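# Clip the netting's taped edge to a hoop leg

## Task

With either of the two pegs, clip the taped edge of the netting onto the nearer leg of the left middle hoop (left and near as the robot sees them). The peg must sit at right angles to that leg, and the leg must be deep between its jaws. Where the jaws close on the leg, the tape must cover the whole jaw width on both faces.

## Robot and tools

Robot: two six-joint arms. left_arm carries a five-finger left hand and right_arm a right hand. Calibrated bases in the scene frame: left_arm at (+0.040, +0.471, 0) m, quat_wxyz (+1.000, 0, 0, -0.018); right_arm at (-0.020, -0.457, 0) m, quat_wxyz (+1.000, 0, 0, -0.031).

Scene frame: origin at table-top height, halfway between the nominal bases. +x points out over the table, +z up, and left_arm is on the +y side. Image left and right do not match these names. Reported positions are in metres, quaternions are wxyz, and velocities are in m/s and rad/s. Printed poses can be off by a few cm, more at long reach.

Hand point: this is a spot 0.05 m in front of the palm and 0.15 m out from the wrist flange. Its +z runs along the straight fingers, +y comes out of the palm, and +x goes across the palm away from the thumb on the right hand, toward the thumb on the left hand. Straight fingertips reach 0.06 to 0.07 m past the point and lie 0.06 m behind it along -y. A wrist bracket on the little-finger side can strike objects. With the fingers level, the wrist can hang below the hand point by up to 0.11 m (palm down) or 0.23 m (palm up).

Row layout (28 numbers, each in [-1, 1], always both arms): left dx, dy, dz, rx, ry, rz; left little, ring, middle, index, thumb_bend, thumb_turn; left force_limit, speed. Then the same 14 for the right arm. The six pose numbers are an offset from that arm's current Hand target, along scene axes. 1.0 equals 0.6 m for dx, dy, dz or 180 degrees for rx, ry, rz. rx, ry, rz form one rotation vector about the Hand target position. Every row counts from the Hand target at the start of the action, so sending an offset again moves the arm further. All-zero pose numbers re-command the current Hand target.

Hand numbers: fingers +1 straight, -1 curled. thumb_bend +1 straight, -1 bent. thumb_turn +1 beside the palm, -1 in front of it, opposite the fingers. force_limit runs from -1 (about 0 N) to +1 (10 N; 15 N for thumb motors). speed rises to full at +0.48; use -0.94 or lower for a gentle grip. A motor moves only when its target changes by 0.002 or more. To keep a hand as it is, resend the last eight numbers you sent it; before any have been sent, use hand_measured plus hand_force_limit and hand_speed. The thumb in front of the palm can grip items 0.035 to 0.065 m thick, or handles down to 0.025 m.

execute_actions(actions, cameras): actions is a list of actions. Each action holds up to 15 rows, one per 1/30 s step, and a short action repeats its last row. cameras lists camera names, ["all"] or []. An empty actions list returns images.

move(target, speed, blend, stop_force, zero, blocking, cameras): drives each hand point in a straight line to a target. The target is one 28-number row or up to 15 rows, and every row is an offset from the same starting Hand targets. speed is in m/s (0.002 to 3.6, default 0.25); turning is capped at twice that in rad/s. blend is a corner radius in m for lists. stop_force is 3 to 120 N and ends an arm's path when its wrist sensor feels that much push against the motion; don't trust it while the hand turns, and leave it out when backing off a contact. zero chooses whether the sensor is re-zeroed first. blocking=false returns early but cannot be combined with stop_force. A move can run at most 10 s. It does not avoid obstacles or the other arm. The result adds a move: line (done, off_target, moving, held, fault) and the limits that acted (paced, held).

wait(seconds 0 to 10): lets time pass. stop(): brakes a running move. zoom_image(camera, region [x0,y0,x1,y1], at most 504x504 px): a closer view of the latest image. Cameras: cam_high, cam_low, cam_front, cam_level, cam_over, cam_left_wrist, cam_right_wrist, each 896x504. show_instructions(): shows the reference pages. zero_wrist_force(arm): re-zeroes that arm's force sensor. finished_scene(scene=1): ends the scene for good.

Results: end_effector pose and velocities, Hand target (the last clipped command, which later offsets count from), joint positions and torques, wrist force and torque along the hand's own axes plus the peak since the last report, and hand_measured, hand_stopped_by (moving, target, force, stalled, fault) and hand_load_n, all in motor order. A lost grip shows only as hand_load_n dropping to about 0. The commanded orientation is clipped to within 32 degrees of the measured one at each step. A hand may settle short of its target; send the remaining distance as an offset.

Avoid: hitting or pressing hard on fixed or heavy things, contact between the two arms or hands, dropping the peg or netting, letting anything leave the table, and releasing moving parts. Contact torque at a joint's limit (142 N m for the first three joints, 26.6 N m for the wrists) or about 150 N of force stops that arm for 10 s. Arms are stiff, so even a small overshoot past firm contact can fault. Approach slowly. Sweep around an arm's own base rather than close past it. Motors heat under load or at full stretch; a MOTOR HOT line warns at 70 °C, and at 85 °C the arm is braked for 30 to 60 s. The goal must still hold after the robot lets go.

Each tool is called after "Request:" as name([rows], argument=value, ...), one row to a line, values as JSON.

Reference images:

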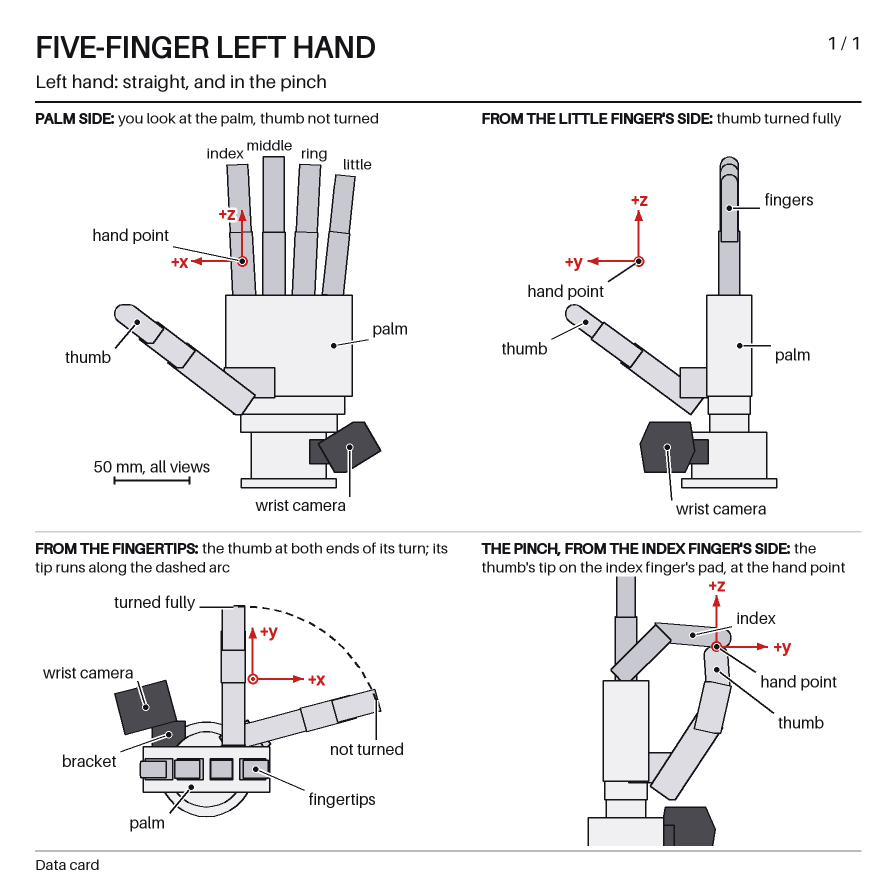

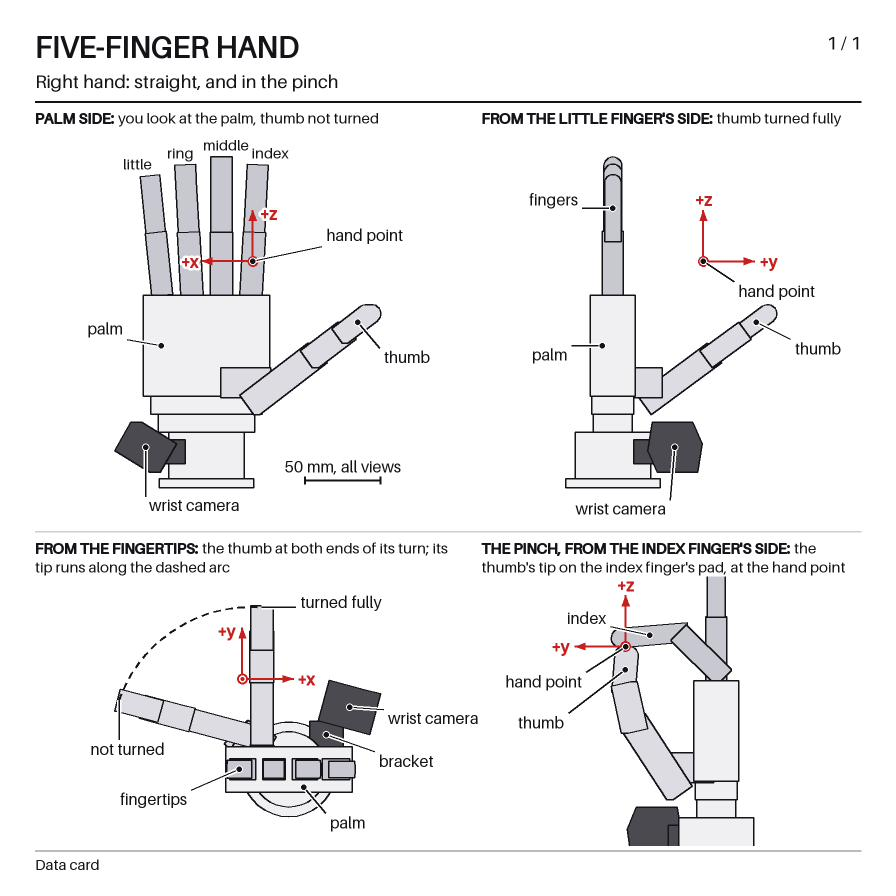

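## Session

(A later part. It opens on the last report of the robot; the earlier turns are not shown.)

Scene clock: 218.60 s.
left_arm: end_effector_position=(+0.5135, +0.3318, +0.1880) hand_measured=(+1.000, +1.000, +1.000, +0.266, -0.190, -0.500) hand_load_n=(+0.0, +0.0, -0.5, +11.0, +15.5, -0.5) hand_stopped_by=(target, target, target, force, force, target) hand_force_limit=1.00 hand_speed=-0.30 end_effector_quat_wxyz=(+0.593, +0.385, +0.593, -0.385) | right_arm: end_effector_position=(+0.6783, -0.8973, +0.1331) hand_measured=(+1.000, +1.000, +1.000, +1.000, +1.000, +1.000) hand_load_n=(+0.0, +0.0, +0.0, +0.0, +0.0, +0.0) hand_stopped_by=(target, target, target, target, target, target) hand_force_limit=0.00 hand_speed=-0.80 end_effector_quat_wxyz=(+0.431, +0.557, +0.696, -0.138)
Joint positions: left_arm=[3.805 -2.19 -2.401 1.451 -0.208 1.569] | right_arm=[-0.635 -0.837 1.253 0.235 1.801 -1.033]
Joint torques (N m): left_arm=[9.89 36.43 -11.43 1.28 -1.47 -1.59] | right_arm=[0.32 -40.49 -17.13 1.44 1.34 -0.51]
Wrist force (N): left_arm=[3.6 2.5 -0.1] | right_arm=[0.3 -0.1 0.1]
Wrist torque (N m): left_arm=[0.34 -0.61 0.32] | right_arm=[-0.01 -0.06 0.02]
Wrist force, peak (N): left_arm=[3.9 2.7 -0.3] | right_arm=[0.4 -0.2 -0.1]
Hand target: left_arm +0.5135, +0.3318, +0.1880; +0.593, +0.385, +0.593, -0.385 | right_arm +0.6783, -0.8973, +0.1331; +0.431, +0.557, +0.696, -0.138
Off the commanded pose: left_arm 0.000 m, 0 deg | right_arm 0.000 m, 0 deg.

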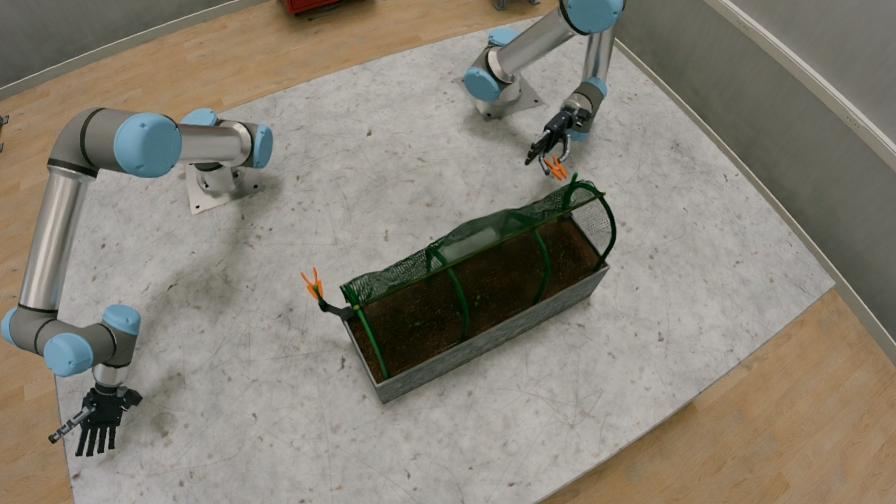

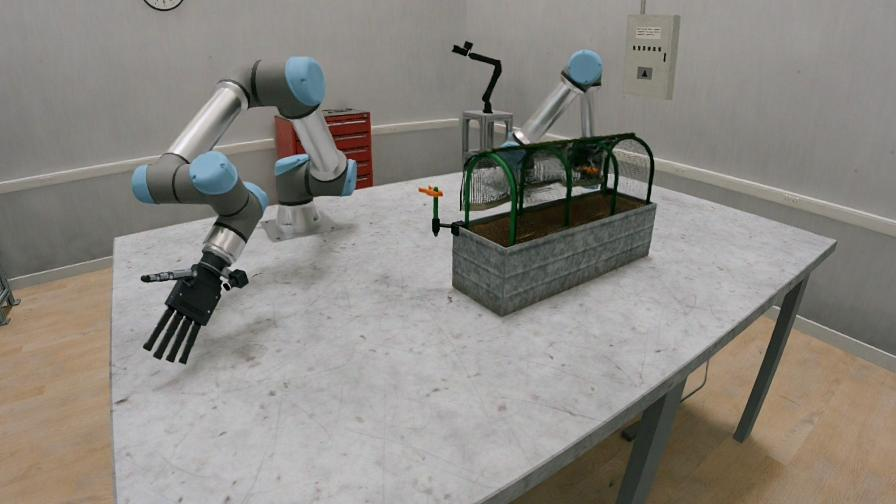

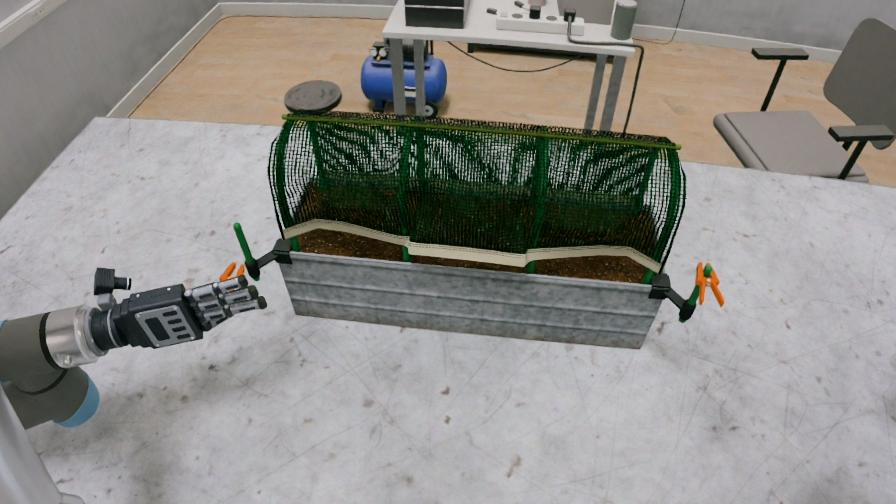

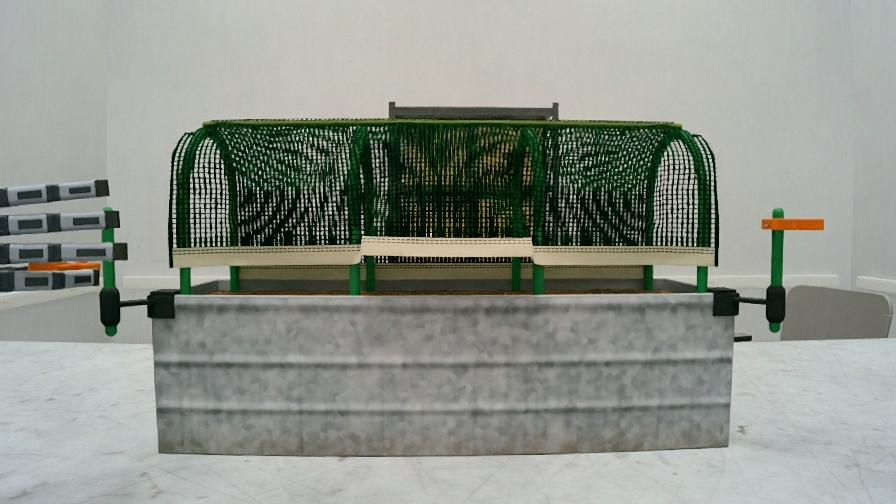

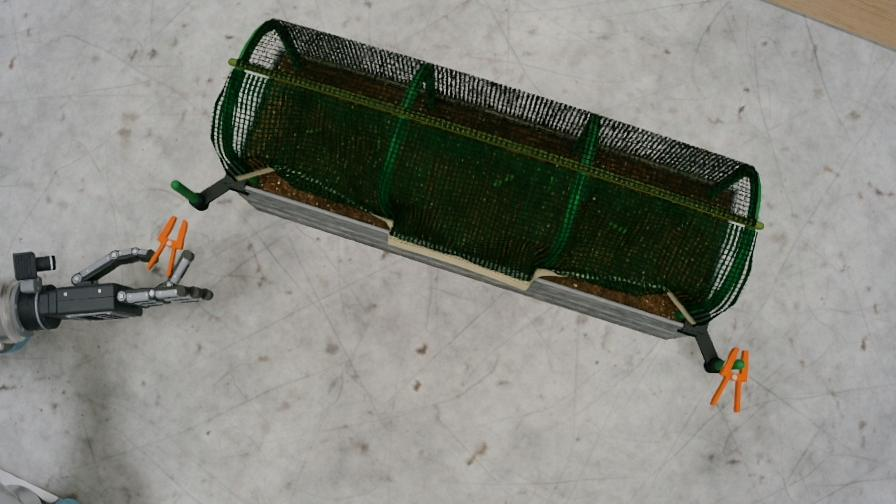

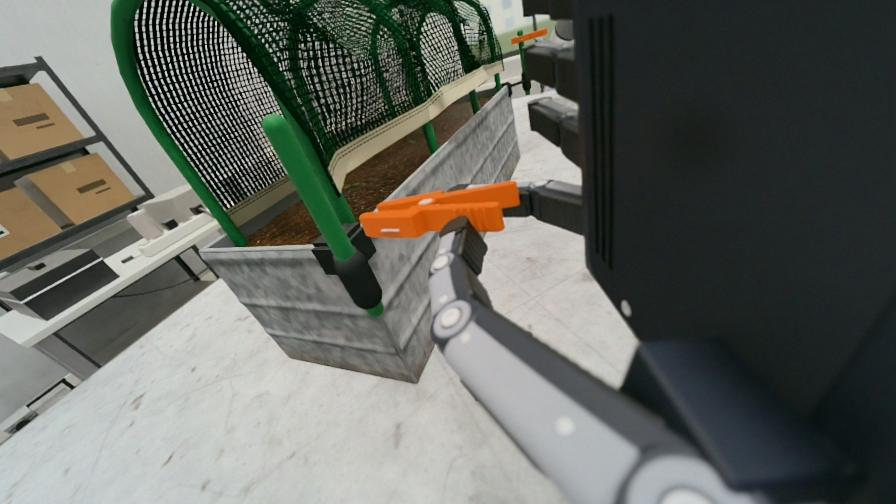

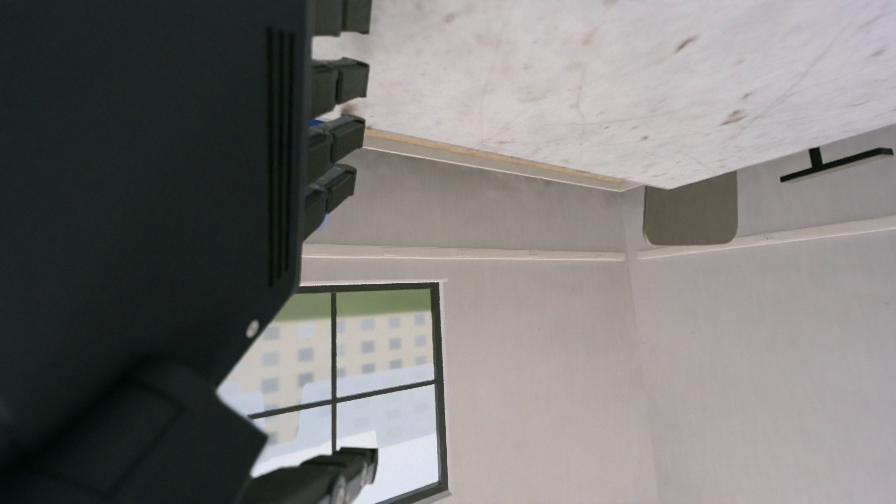

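Request:
move([
  [-0.0333,0,0.0183,0,0,0, 1,1,1,0.26,-0.33,-0.5, 1.0,-0.3, 0,0,0,0,0,0, 1,1,1,1,1,1,0,-0.8],
  [-0.0333,-0.4167,0.0183,0,0,0.0167, 1,1,1,0.26,-0.33,-0.5, 1.0,-0.3, 0,0,0,0,0,0, 1,1,1,1,1,1,0,-0.8],
], speed=0.08, blend=[0.01,0], cameras=["all"])

Request:
zoom_image(camera="cam_level", region=[270, 190, 410, 320])

Request:
zoom_image(camera="cam_over", region=[320, 190, 440, 310])

Scene clock: 227.80 s.
left_arm: end_effector_position=(+0.4935, +0.0819, +0.1989) hand_measured=(+1.000, +1.000, +1.000, +0.266, -0.190, -0.500) hand_load_n=(+0.0, +0.0, +0.0, +11.0, +15.0, -0.5) hand_stopped_by=(target, target, target, force, force, target) hand_force_limit=1.00 hand_speed=-0.30 end_effector_quat_wxyz=(+0.603, +0.369, +0.603, -0.369) end_effector_velocity=(+0.001, -0.001, +0.000) end_effector_angular_velocity=(+0.000, -0.001, +0.002) | right_arm: end_effector_position=(+0.6783, -0.8973, +0.1331) hand_measured=(+1.000, +1.000, +1.000, +1.000, +1.000, +1.000) hand_load_n=(+0.0, +0.0, +0.0, +0.0, -0.5, +0.0) hand_stopped_by=(target, target, target, target, target, target) hand_force_limit=0.00 hand_speed=-0.80 end_effector_quat_wxyz=(+0.431, +0.557, +0.696, -0.138)
Joint positions: left_arm=[2.978 -2.167 -2.341 1.366 0.672 1.57] | right_arm=[-0.635 -0.837 1.253 0.235 1.801 -1.033]
Joint velocities: left_arm=[-0.003 0 0.002 -0.001 0.005 0.001] | right_arm=[within noise]
Joint torques (N m): left_arm=[-8.32 20.98 16.54 -1 1.78 1.78] | right_arm=[0.36 -40.25 -17.57 1.53 1.46 -0.48]
Wrist force (N): left_arm=[3.3 2.6 -0.3] | right_arm=[0.3 0.1 0.0]
Wrist torque (N m): left_arm=[0.34 -0.58 0.19] | right_arm=[0.02 -0.05 0.02]
Wrist force, peak (N): left_arm=[4.1 3.0 0.0] | right_arm=[0.5 0.4 -0.3]
Hand target: left_arm +0.4935, +0.0818, +0.1989; +0.603, +0.369, +0.603, -0.369 | right_arm +0.6783, -0.8973, +0.1331; +0.431, +0.557, +0.696, -0.138
Off the commanded pose: left_arm 0.000 m, 0 deg | right_arm 0.000 m, 0 deg.
move: done

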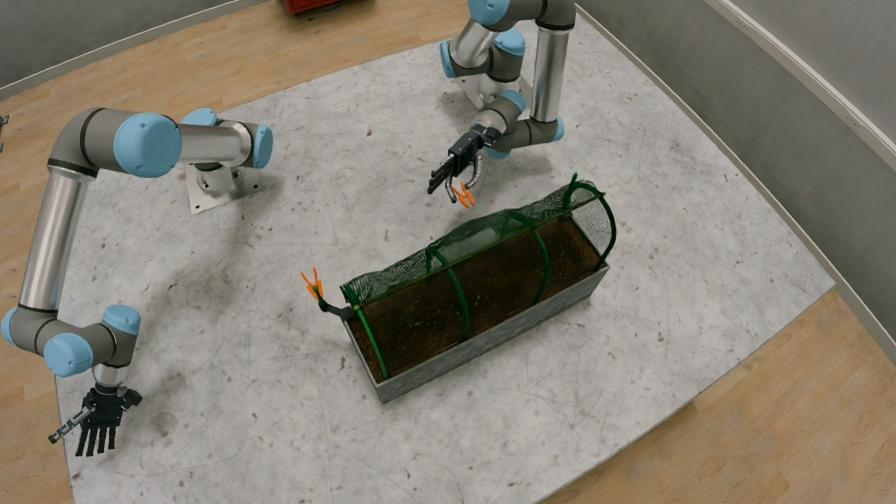

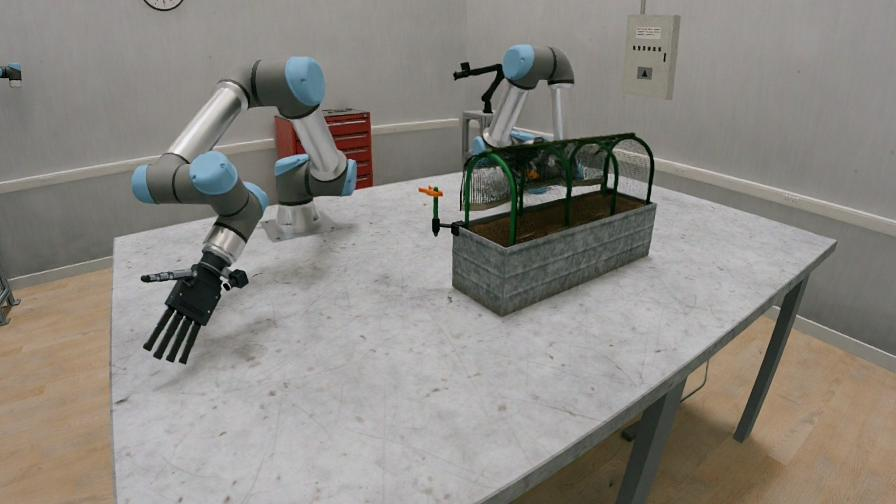

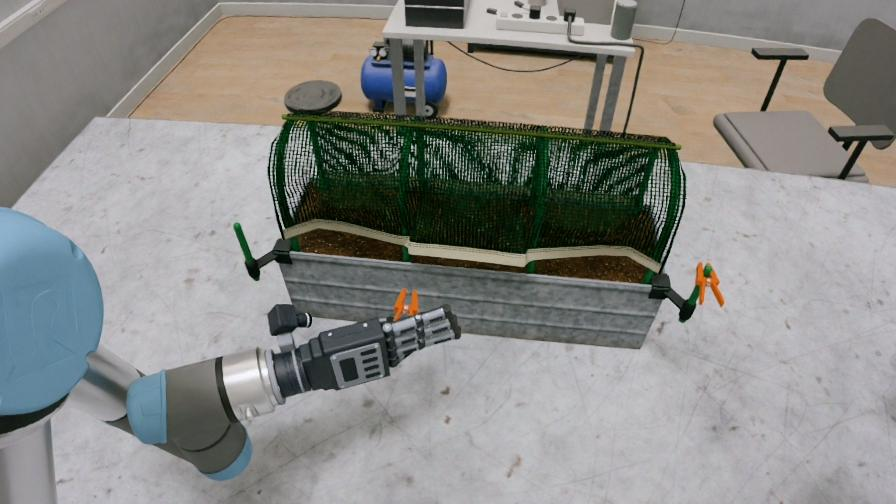

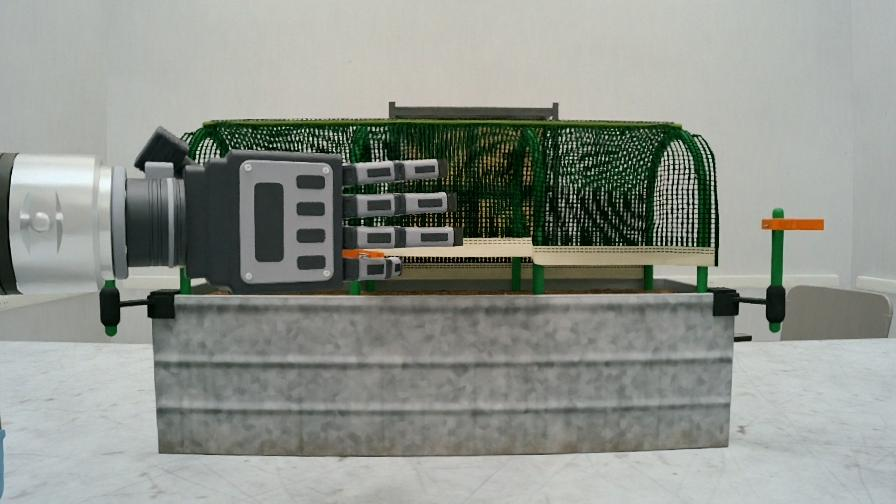

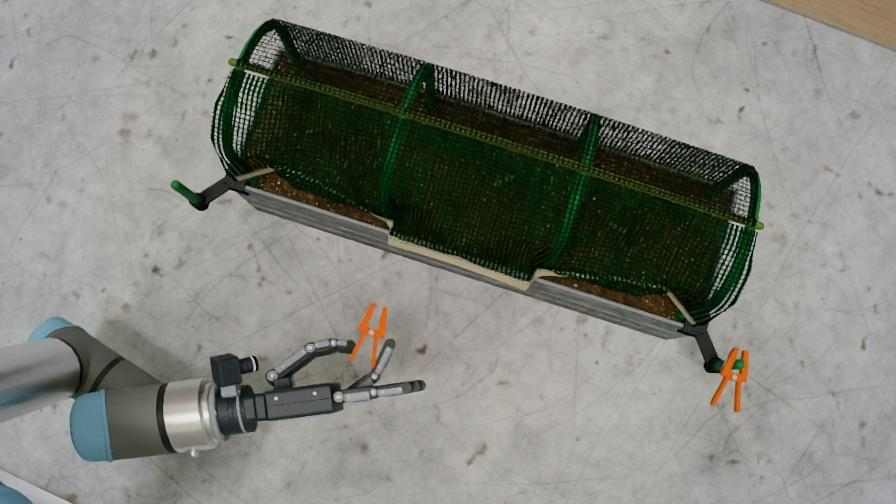

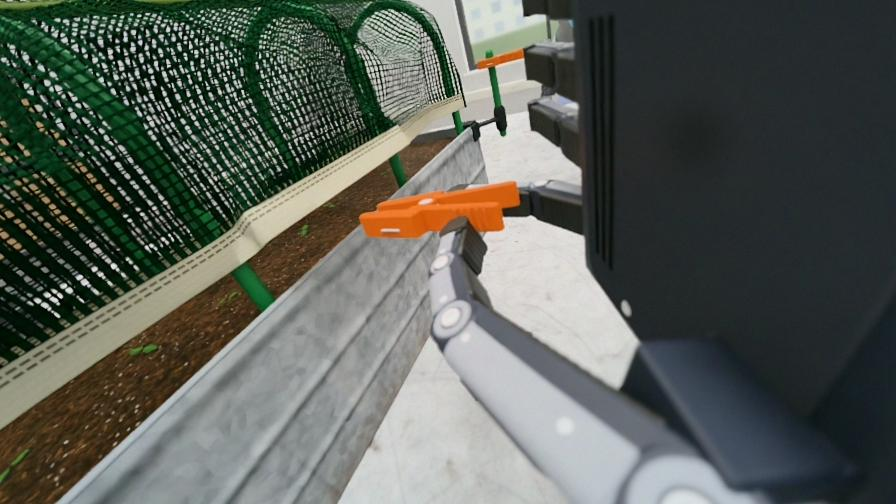

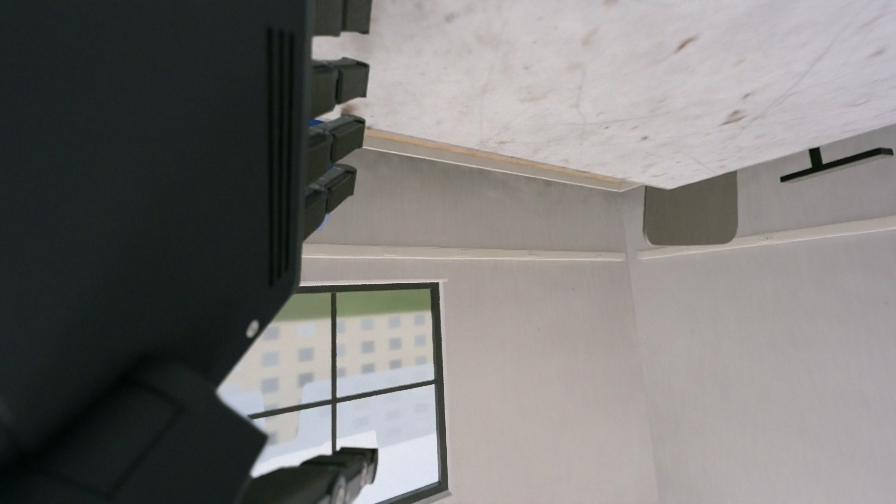

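Scaled by 3.600 from the camera's 896x504 image, which has a finer 1280x720 frame.

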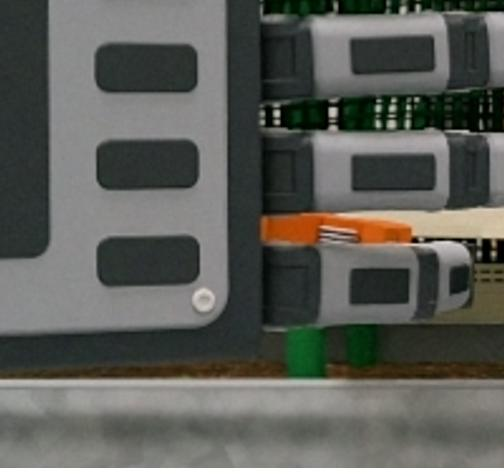

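Scaled by 4.200 from the camera's 896x504 image, which has a finer 1280x720 frame.

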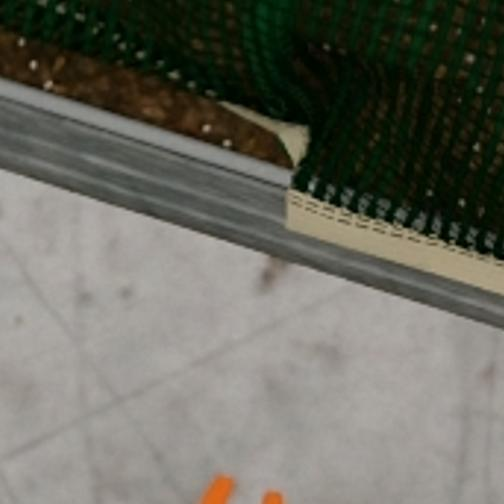

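Request:
move(target=[0.075,0.0400,0,0,0,0, 1,1,1,0.26,-0.33,-0.5, 1.0,-0.3, 0,0,0,0,0,0, 1,1,1,1,1,1,0,-0.8], speed=0.06, cameras=["cam_front","cam_level","cam_over","cam_left_wrist"])

Request:
zoom_image(camera="cam_level", region=[300, 200, 420, 310])

Request:
zoom_image(camera="cam_over", region=[340, 190, 440, 290])

Request:
zoom_image(camera="cam_left_wrist", region=[200, 100, 560, 340])

Scene clock: 230.40 s.
left_arm: end_effector_position=(+0.5383, +0.1057, +0.1989) hand_measured=(+1.000, +1.000, +1.000, +0.266, -0.190, -0.500) hand_load_n=(+0.0, +0.0, +0.0, +11.0, +15.5, -1.0) hand_stopped_by=(target, target, target, force, force, target) hand_force_limit=1.00 hand_speed=-0.30 end_effector_quat_wxyz=(+0.603, +0.369, +0.603, -0.369) | right_arm: end_effector_position=(+0.6783, -0.8973, +0.1331) hand_measured=(+1.000, +1.000, +1.000, +1.000, +1.000, +1.000) hand_load_n=(+0.0, +0.0, +0.0, +0.0, -0.5, +0.0) hand_stopped_by=(target, target, target, target, target, target) hand_force_limit=0.00 hand_speed=-0.80 end_effector_quat_wxyz=(+0.431, +0.557, +0.696, -0.138)
Joint positions: left_arm=[3.069 -2.188 -2.264 1.31 0.581 1.571] | right_arm=[-0.635 -0.837 1.253 0.235 1.801 -1.033]
Joint torques (N m): left_arm=[10.44 23.09 19.13 -0.84 -1.36 1.08] | right_arm=[0.28 -40.03 -17.74 1.6 1.47 -0.51]
Wrist force (N): left_arm=[3.8 2.5 -0.5] | right_arm=[0.0 0.3 0.1]
Wrist torque (N m): left_arm=[0.36 -0.62 0.17] | right_arm=[0.04 -0.01 0.00]
Wrist force, peak (N): left_arm=[4.1 2.8 -0.4] | right_arm=[0.5 0.3 0.0]
Hand target: left_arm +0.5385, +0.1058, +0.1989; +0.603, +0.369, +0.603, -0.369 | right_arm +0.6783, -0.8973, +0.1331; +0.431, +0.557, +0.696, -0.138
Off the commanded pose: left_arm 0.000 m, 0 deg | right_arm 0.000 m, 0 deg.
move: done
Images, in order (width x height): cam_front 896x504, cam_level 896x504, cam_over 896x504, cam_left_wrist 896x504.

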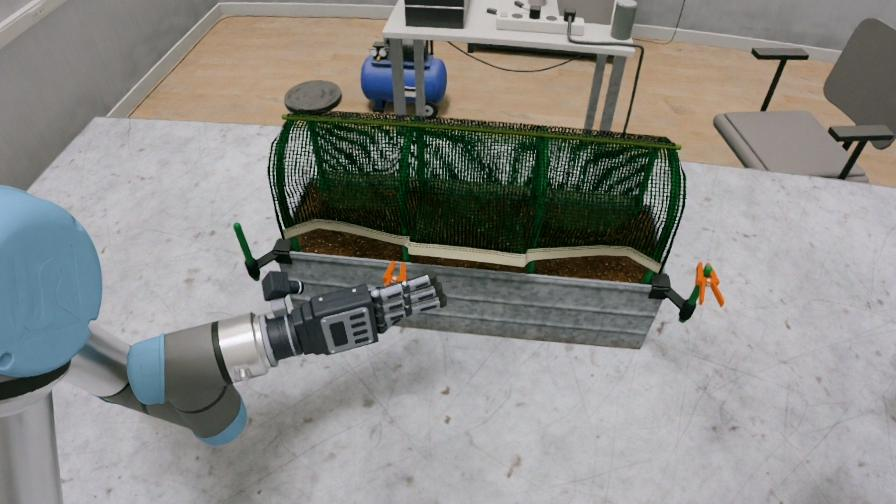

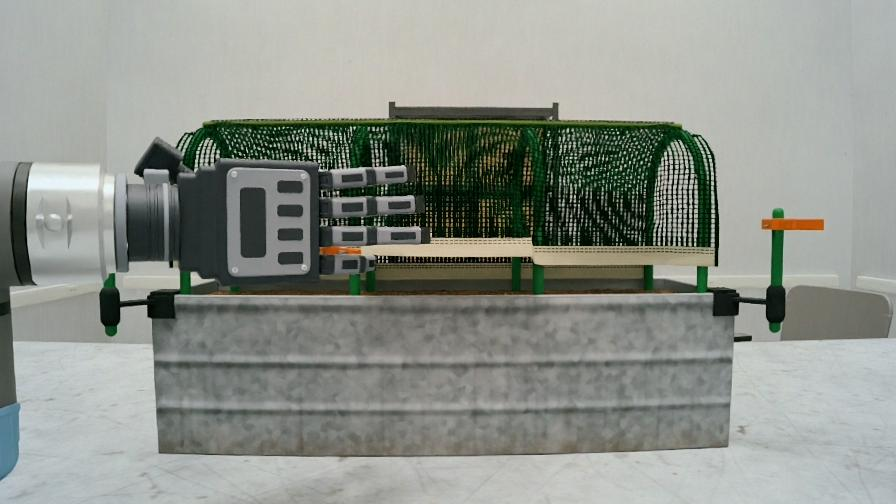

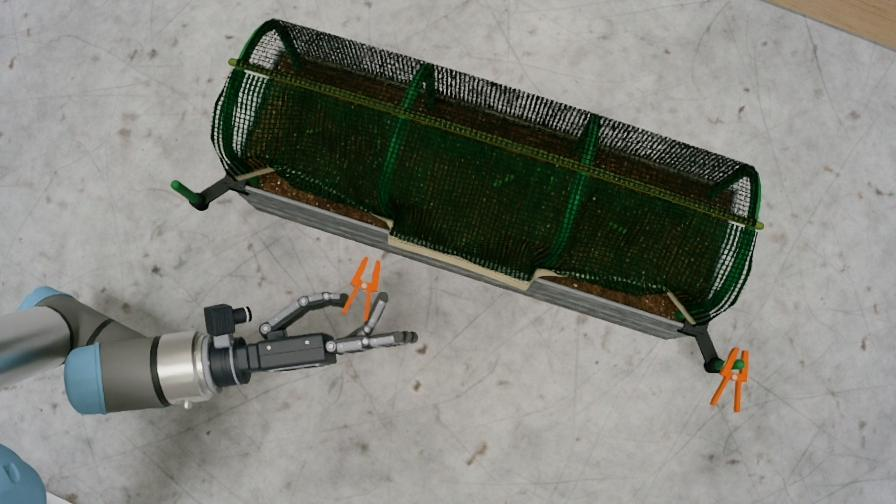

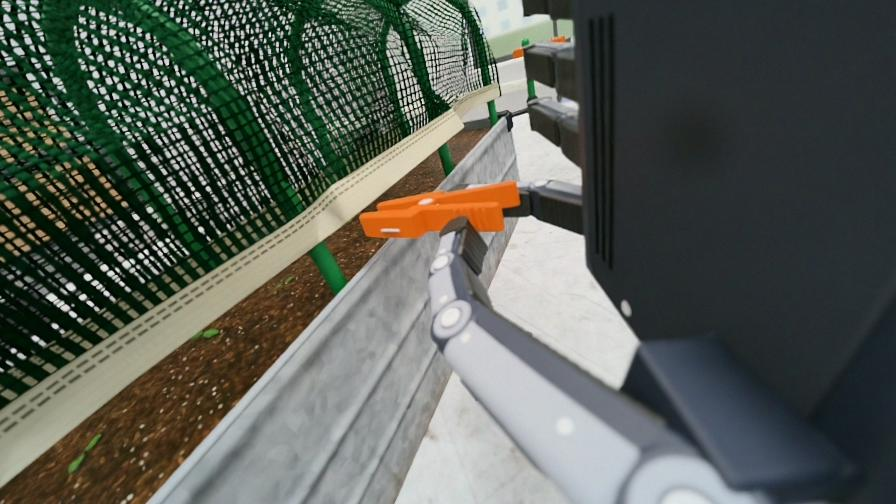

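Scaled by 4.200 from the camera's 896x504 image, which has a finer 1280x720 frame.

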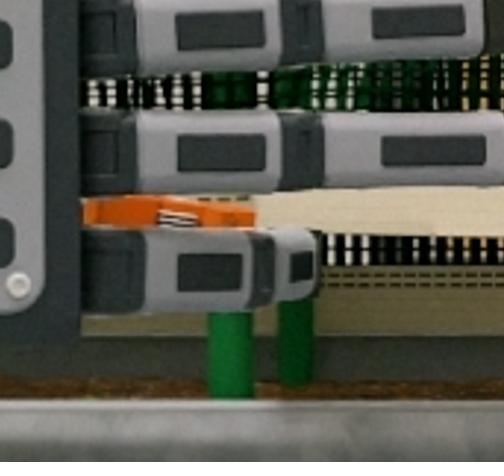

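Scaled by 5.040 from the camera's 896x504 image, which has a finer 1280x720 frame.

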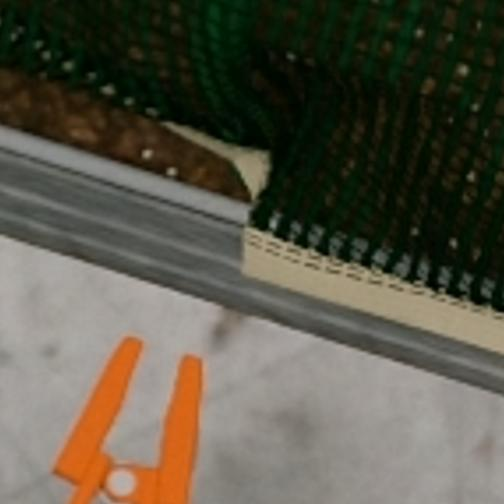

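Scaled by 1.400 from the camera's 896x504 image, which has a finer 1280x720 frame.

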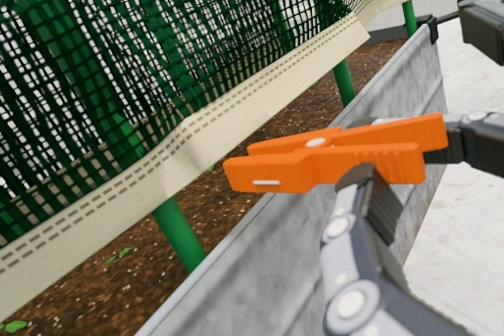

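Request:
move(target=[0.0417,-0.0020,-0.0025,0,0,0, 1,1,1,0.26,-0.33,-0.5, 1.0,-0.3, 0,0,0,0,0,0, 1,1,1,1,1,1,0,-0.8], speed=0.05, cameras=["cam_front","cam_level","cam_over","cam_left_wrist"])

Request:
zoom_image(camera="cam_level", region=[300, 200, 420, 310])

Request:
zoom_image(camera="cam_over", region=[340, 190, 440, 290])

Request:
zoom_image(camera="cam_left_wrist", region=[260, 120, 560, 320])

Scene clock: 232.33 s.
left_arm: end_effector_position=(+0.5634, +0.1046, +0.1974) hand_measured=(+1.000, +1.000, +1.000, +0.266, -0.190, -0.500) hand_load_n=(+0.0, +0.0, +0.0, +11.0, +15.5, -0.5) hand_stopped_by=(target, target, target, force, force, target) hand_force_limit=1.00 hand_speed=-0.30 end_effector_quat_wxyz=(+0.603, +0.369, +0.603, -0.369) | right_arm: end_effector_position=(+0.6783, -0.8973, +0.1331) hand_measured=(+1.000, +1.000, +1.000, +1.000, +1.000, +1.000) hand_load_n=(+0.0, +0.0, +0.0, +0.0, +0.0, +0.0) hand_stopped_by=(target, target, target, target, target, target) hand_force_limit=0.00 hand_speed=-0.80 end_effector_quat_wxyz=(+0.431, +0.557, +0.696, -0.138)
Joint positions: left_arm=[3.074 -2.212 -2.197 1.267 0.576 1.571] | right_arm=[-0.635 -0.837 1.253 0.235 1.801 -1.033]
Joint torques (N m): left_arm=[10.03 24.99 18.12 -1.31 -1.34 -0.61] | right_arm=[0.34 -40.19 -17.26 1.4 1.54 -0.5]
Wrist force (N): left_arm=[3.6 2.6 -0.2] | right_arm=[0.2 0.3 -0.2]
Wrist torque (N m): left_arm=[0.33 -0.61 0.18] | right_arm=[0.07 -0.02 0.02]
Wrist force, peak (N): left_arm=[4.2 2.6 -0.5] | right_arm=[0.2 0.7 0.0]
Hand target: left_arm +0.5635, +0.1046, +0.1974; +0.603, +0.369, +0.603, -0.369 | right_arm +0.6783, -0.8973, +0.1331; +0.431, +0.557, +0.696, -0.138
Off the commanded pose: left_arm 0.000 m, 0 deg | right_arm 0.000 m, 0 deg.
move: done
Images, in order (width x height): cam_front 896x504, cam_level 896x504, cam_over 896x504, cam_left_wrist 896x504.

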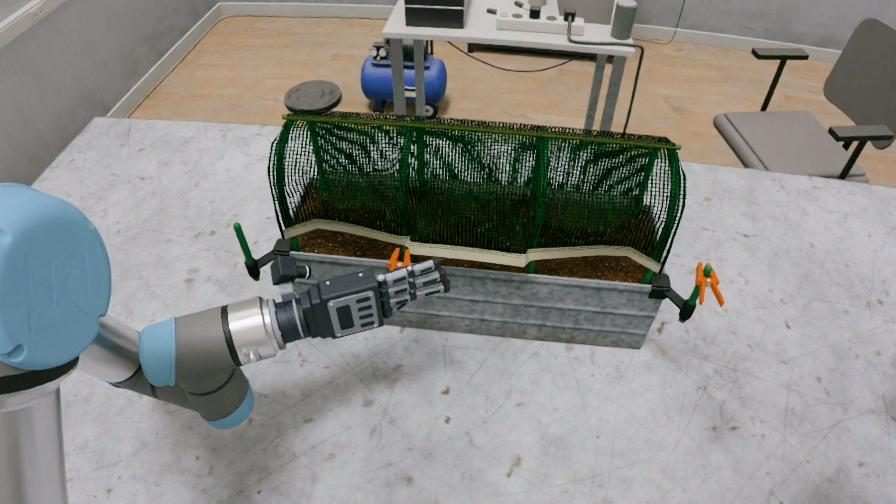

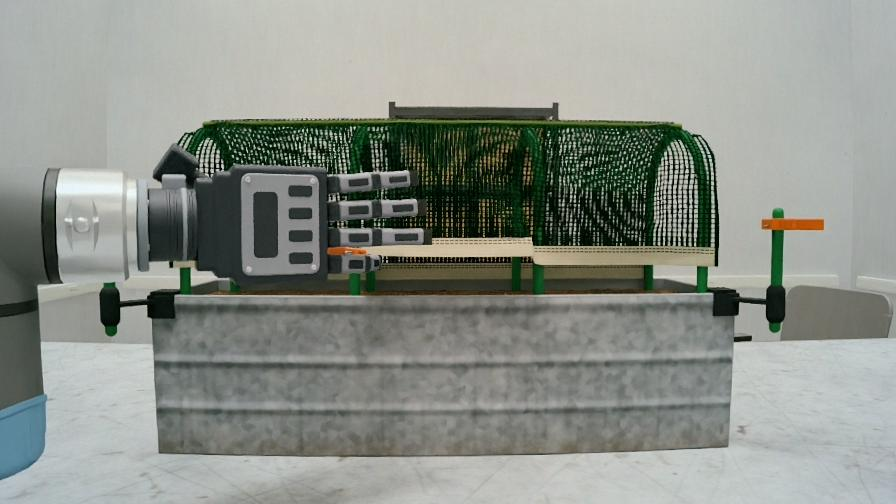

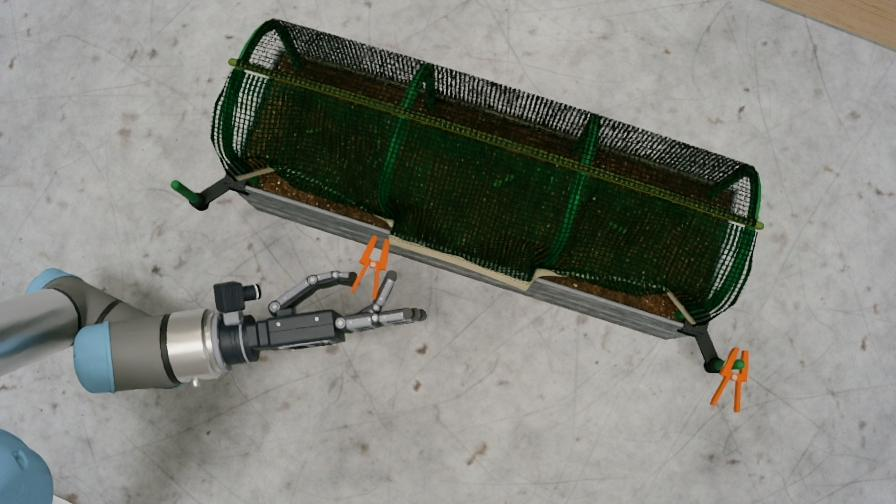

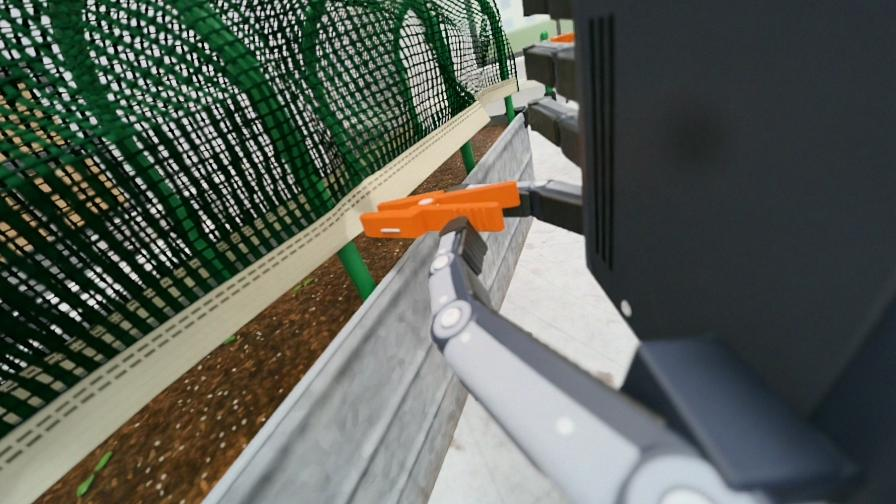

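Scaled by 4.200 from the camera's 896x504 image, which has a finer 1280x720 frame.

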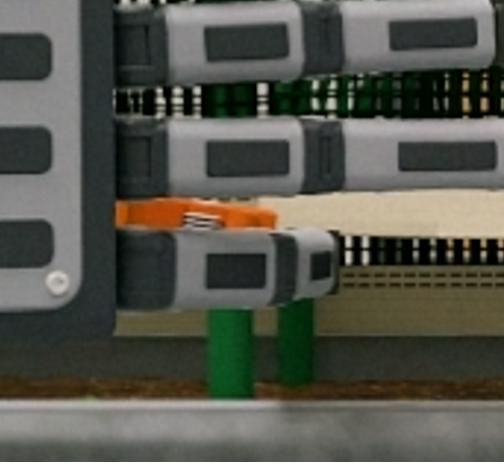

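Scaled by 5.040 from the camera's 896x504 image, which has a finer 1280x720 frame.

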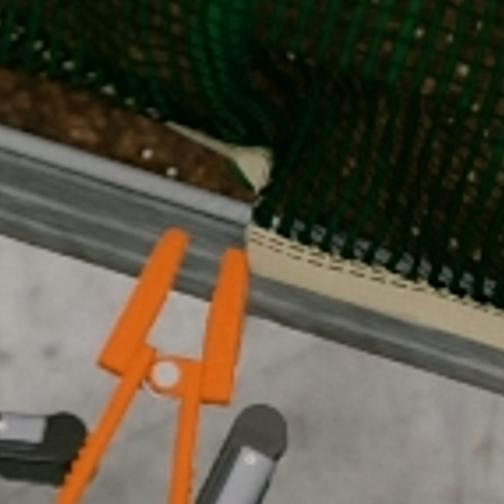

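Scaled by 1.680 from the camera's 896x504 image, which has a finer 1280x720 frame.

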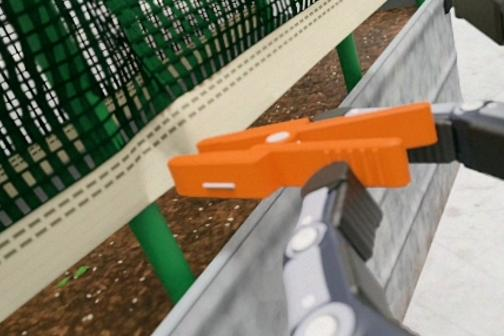

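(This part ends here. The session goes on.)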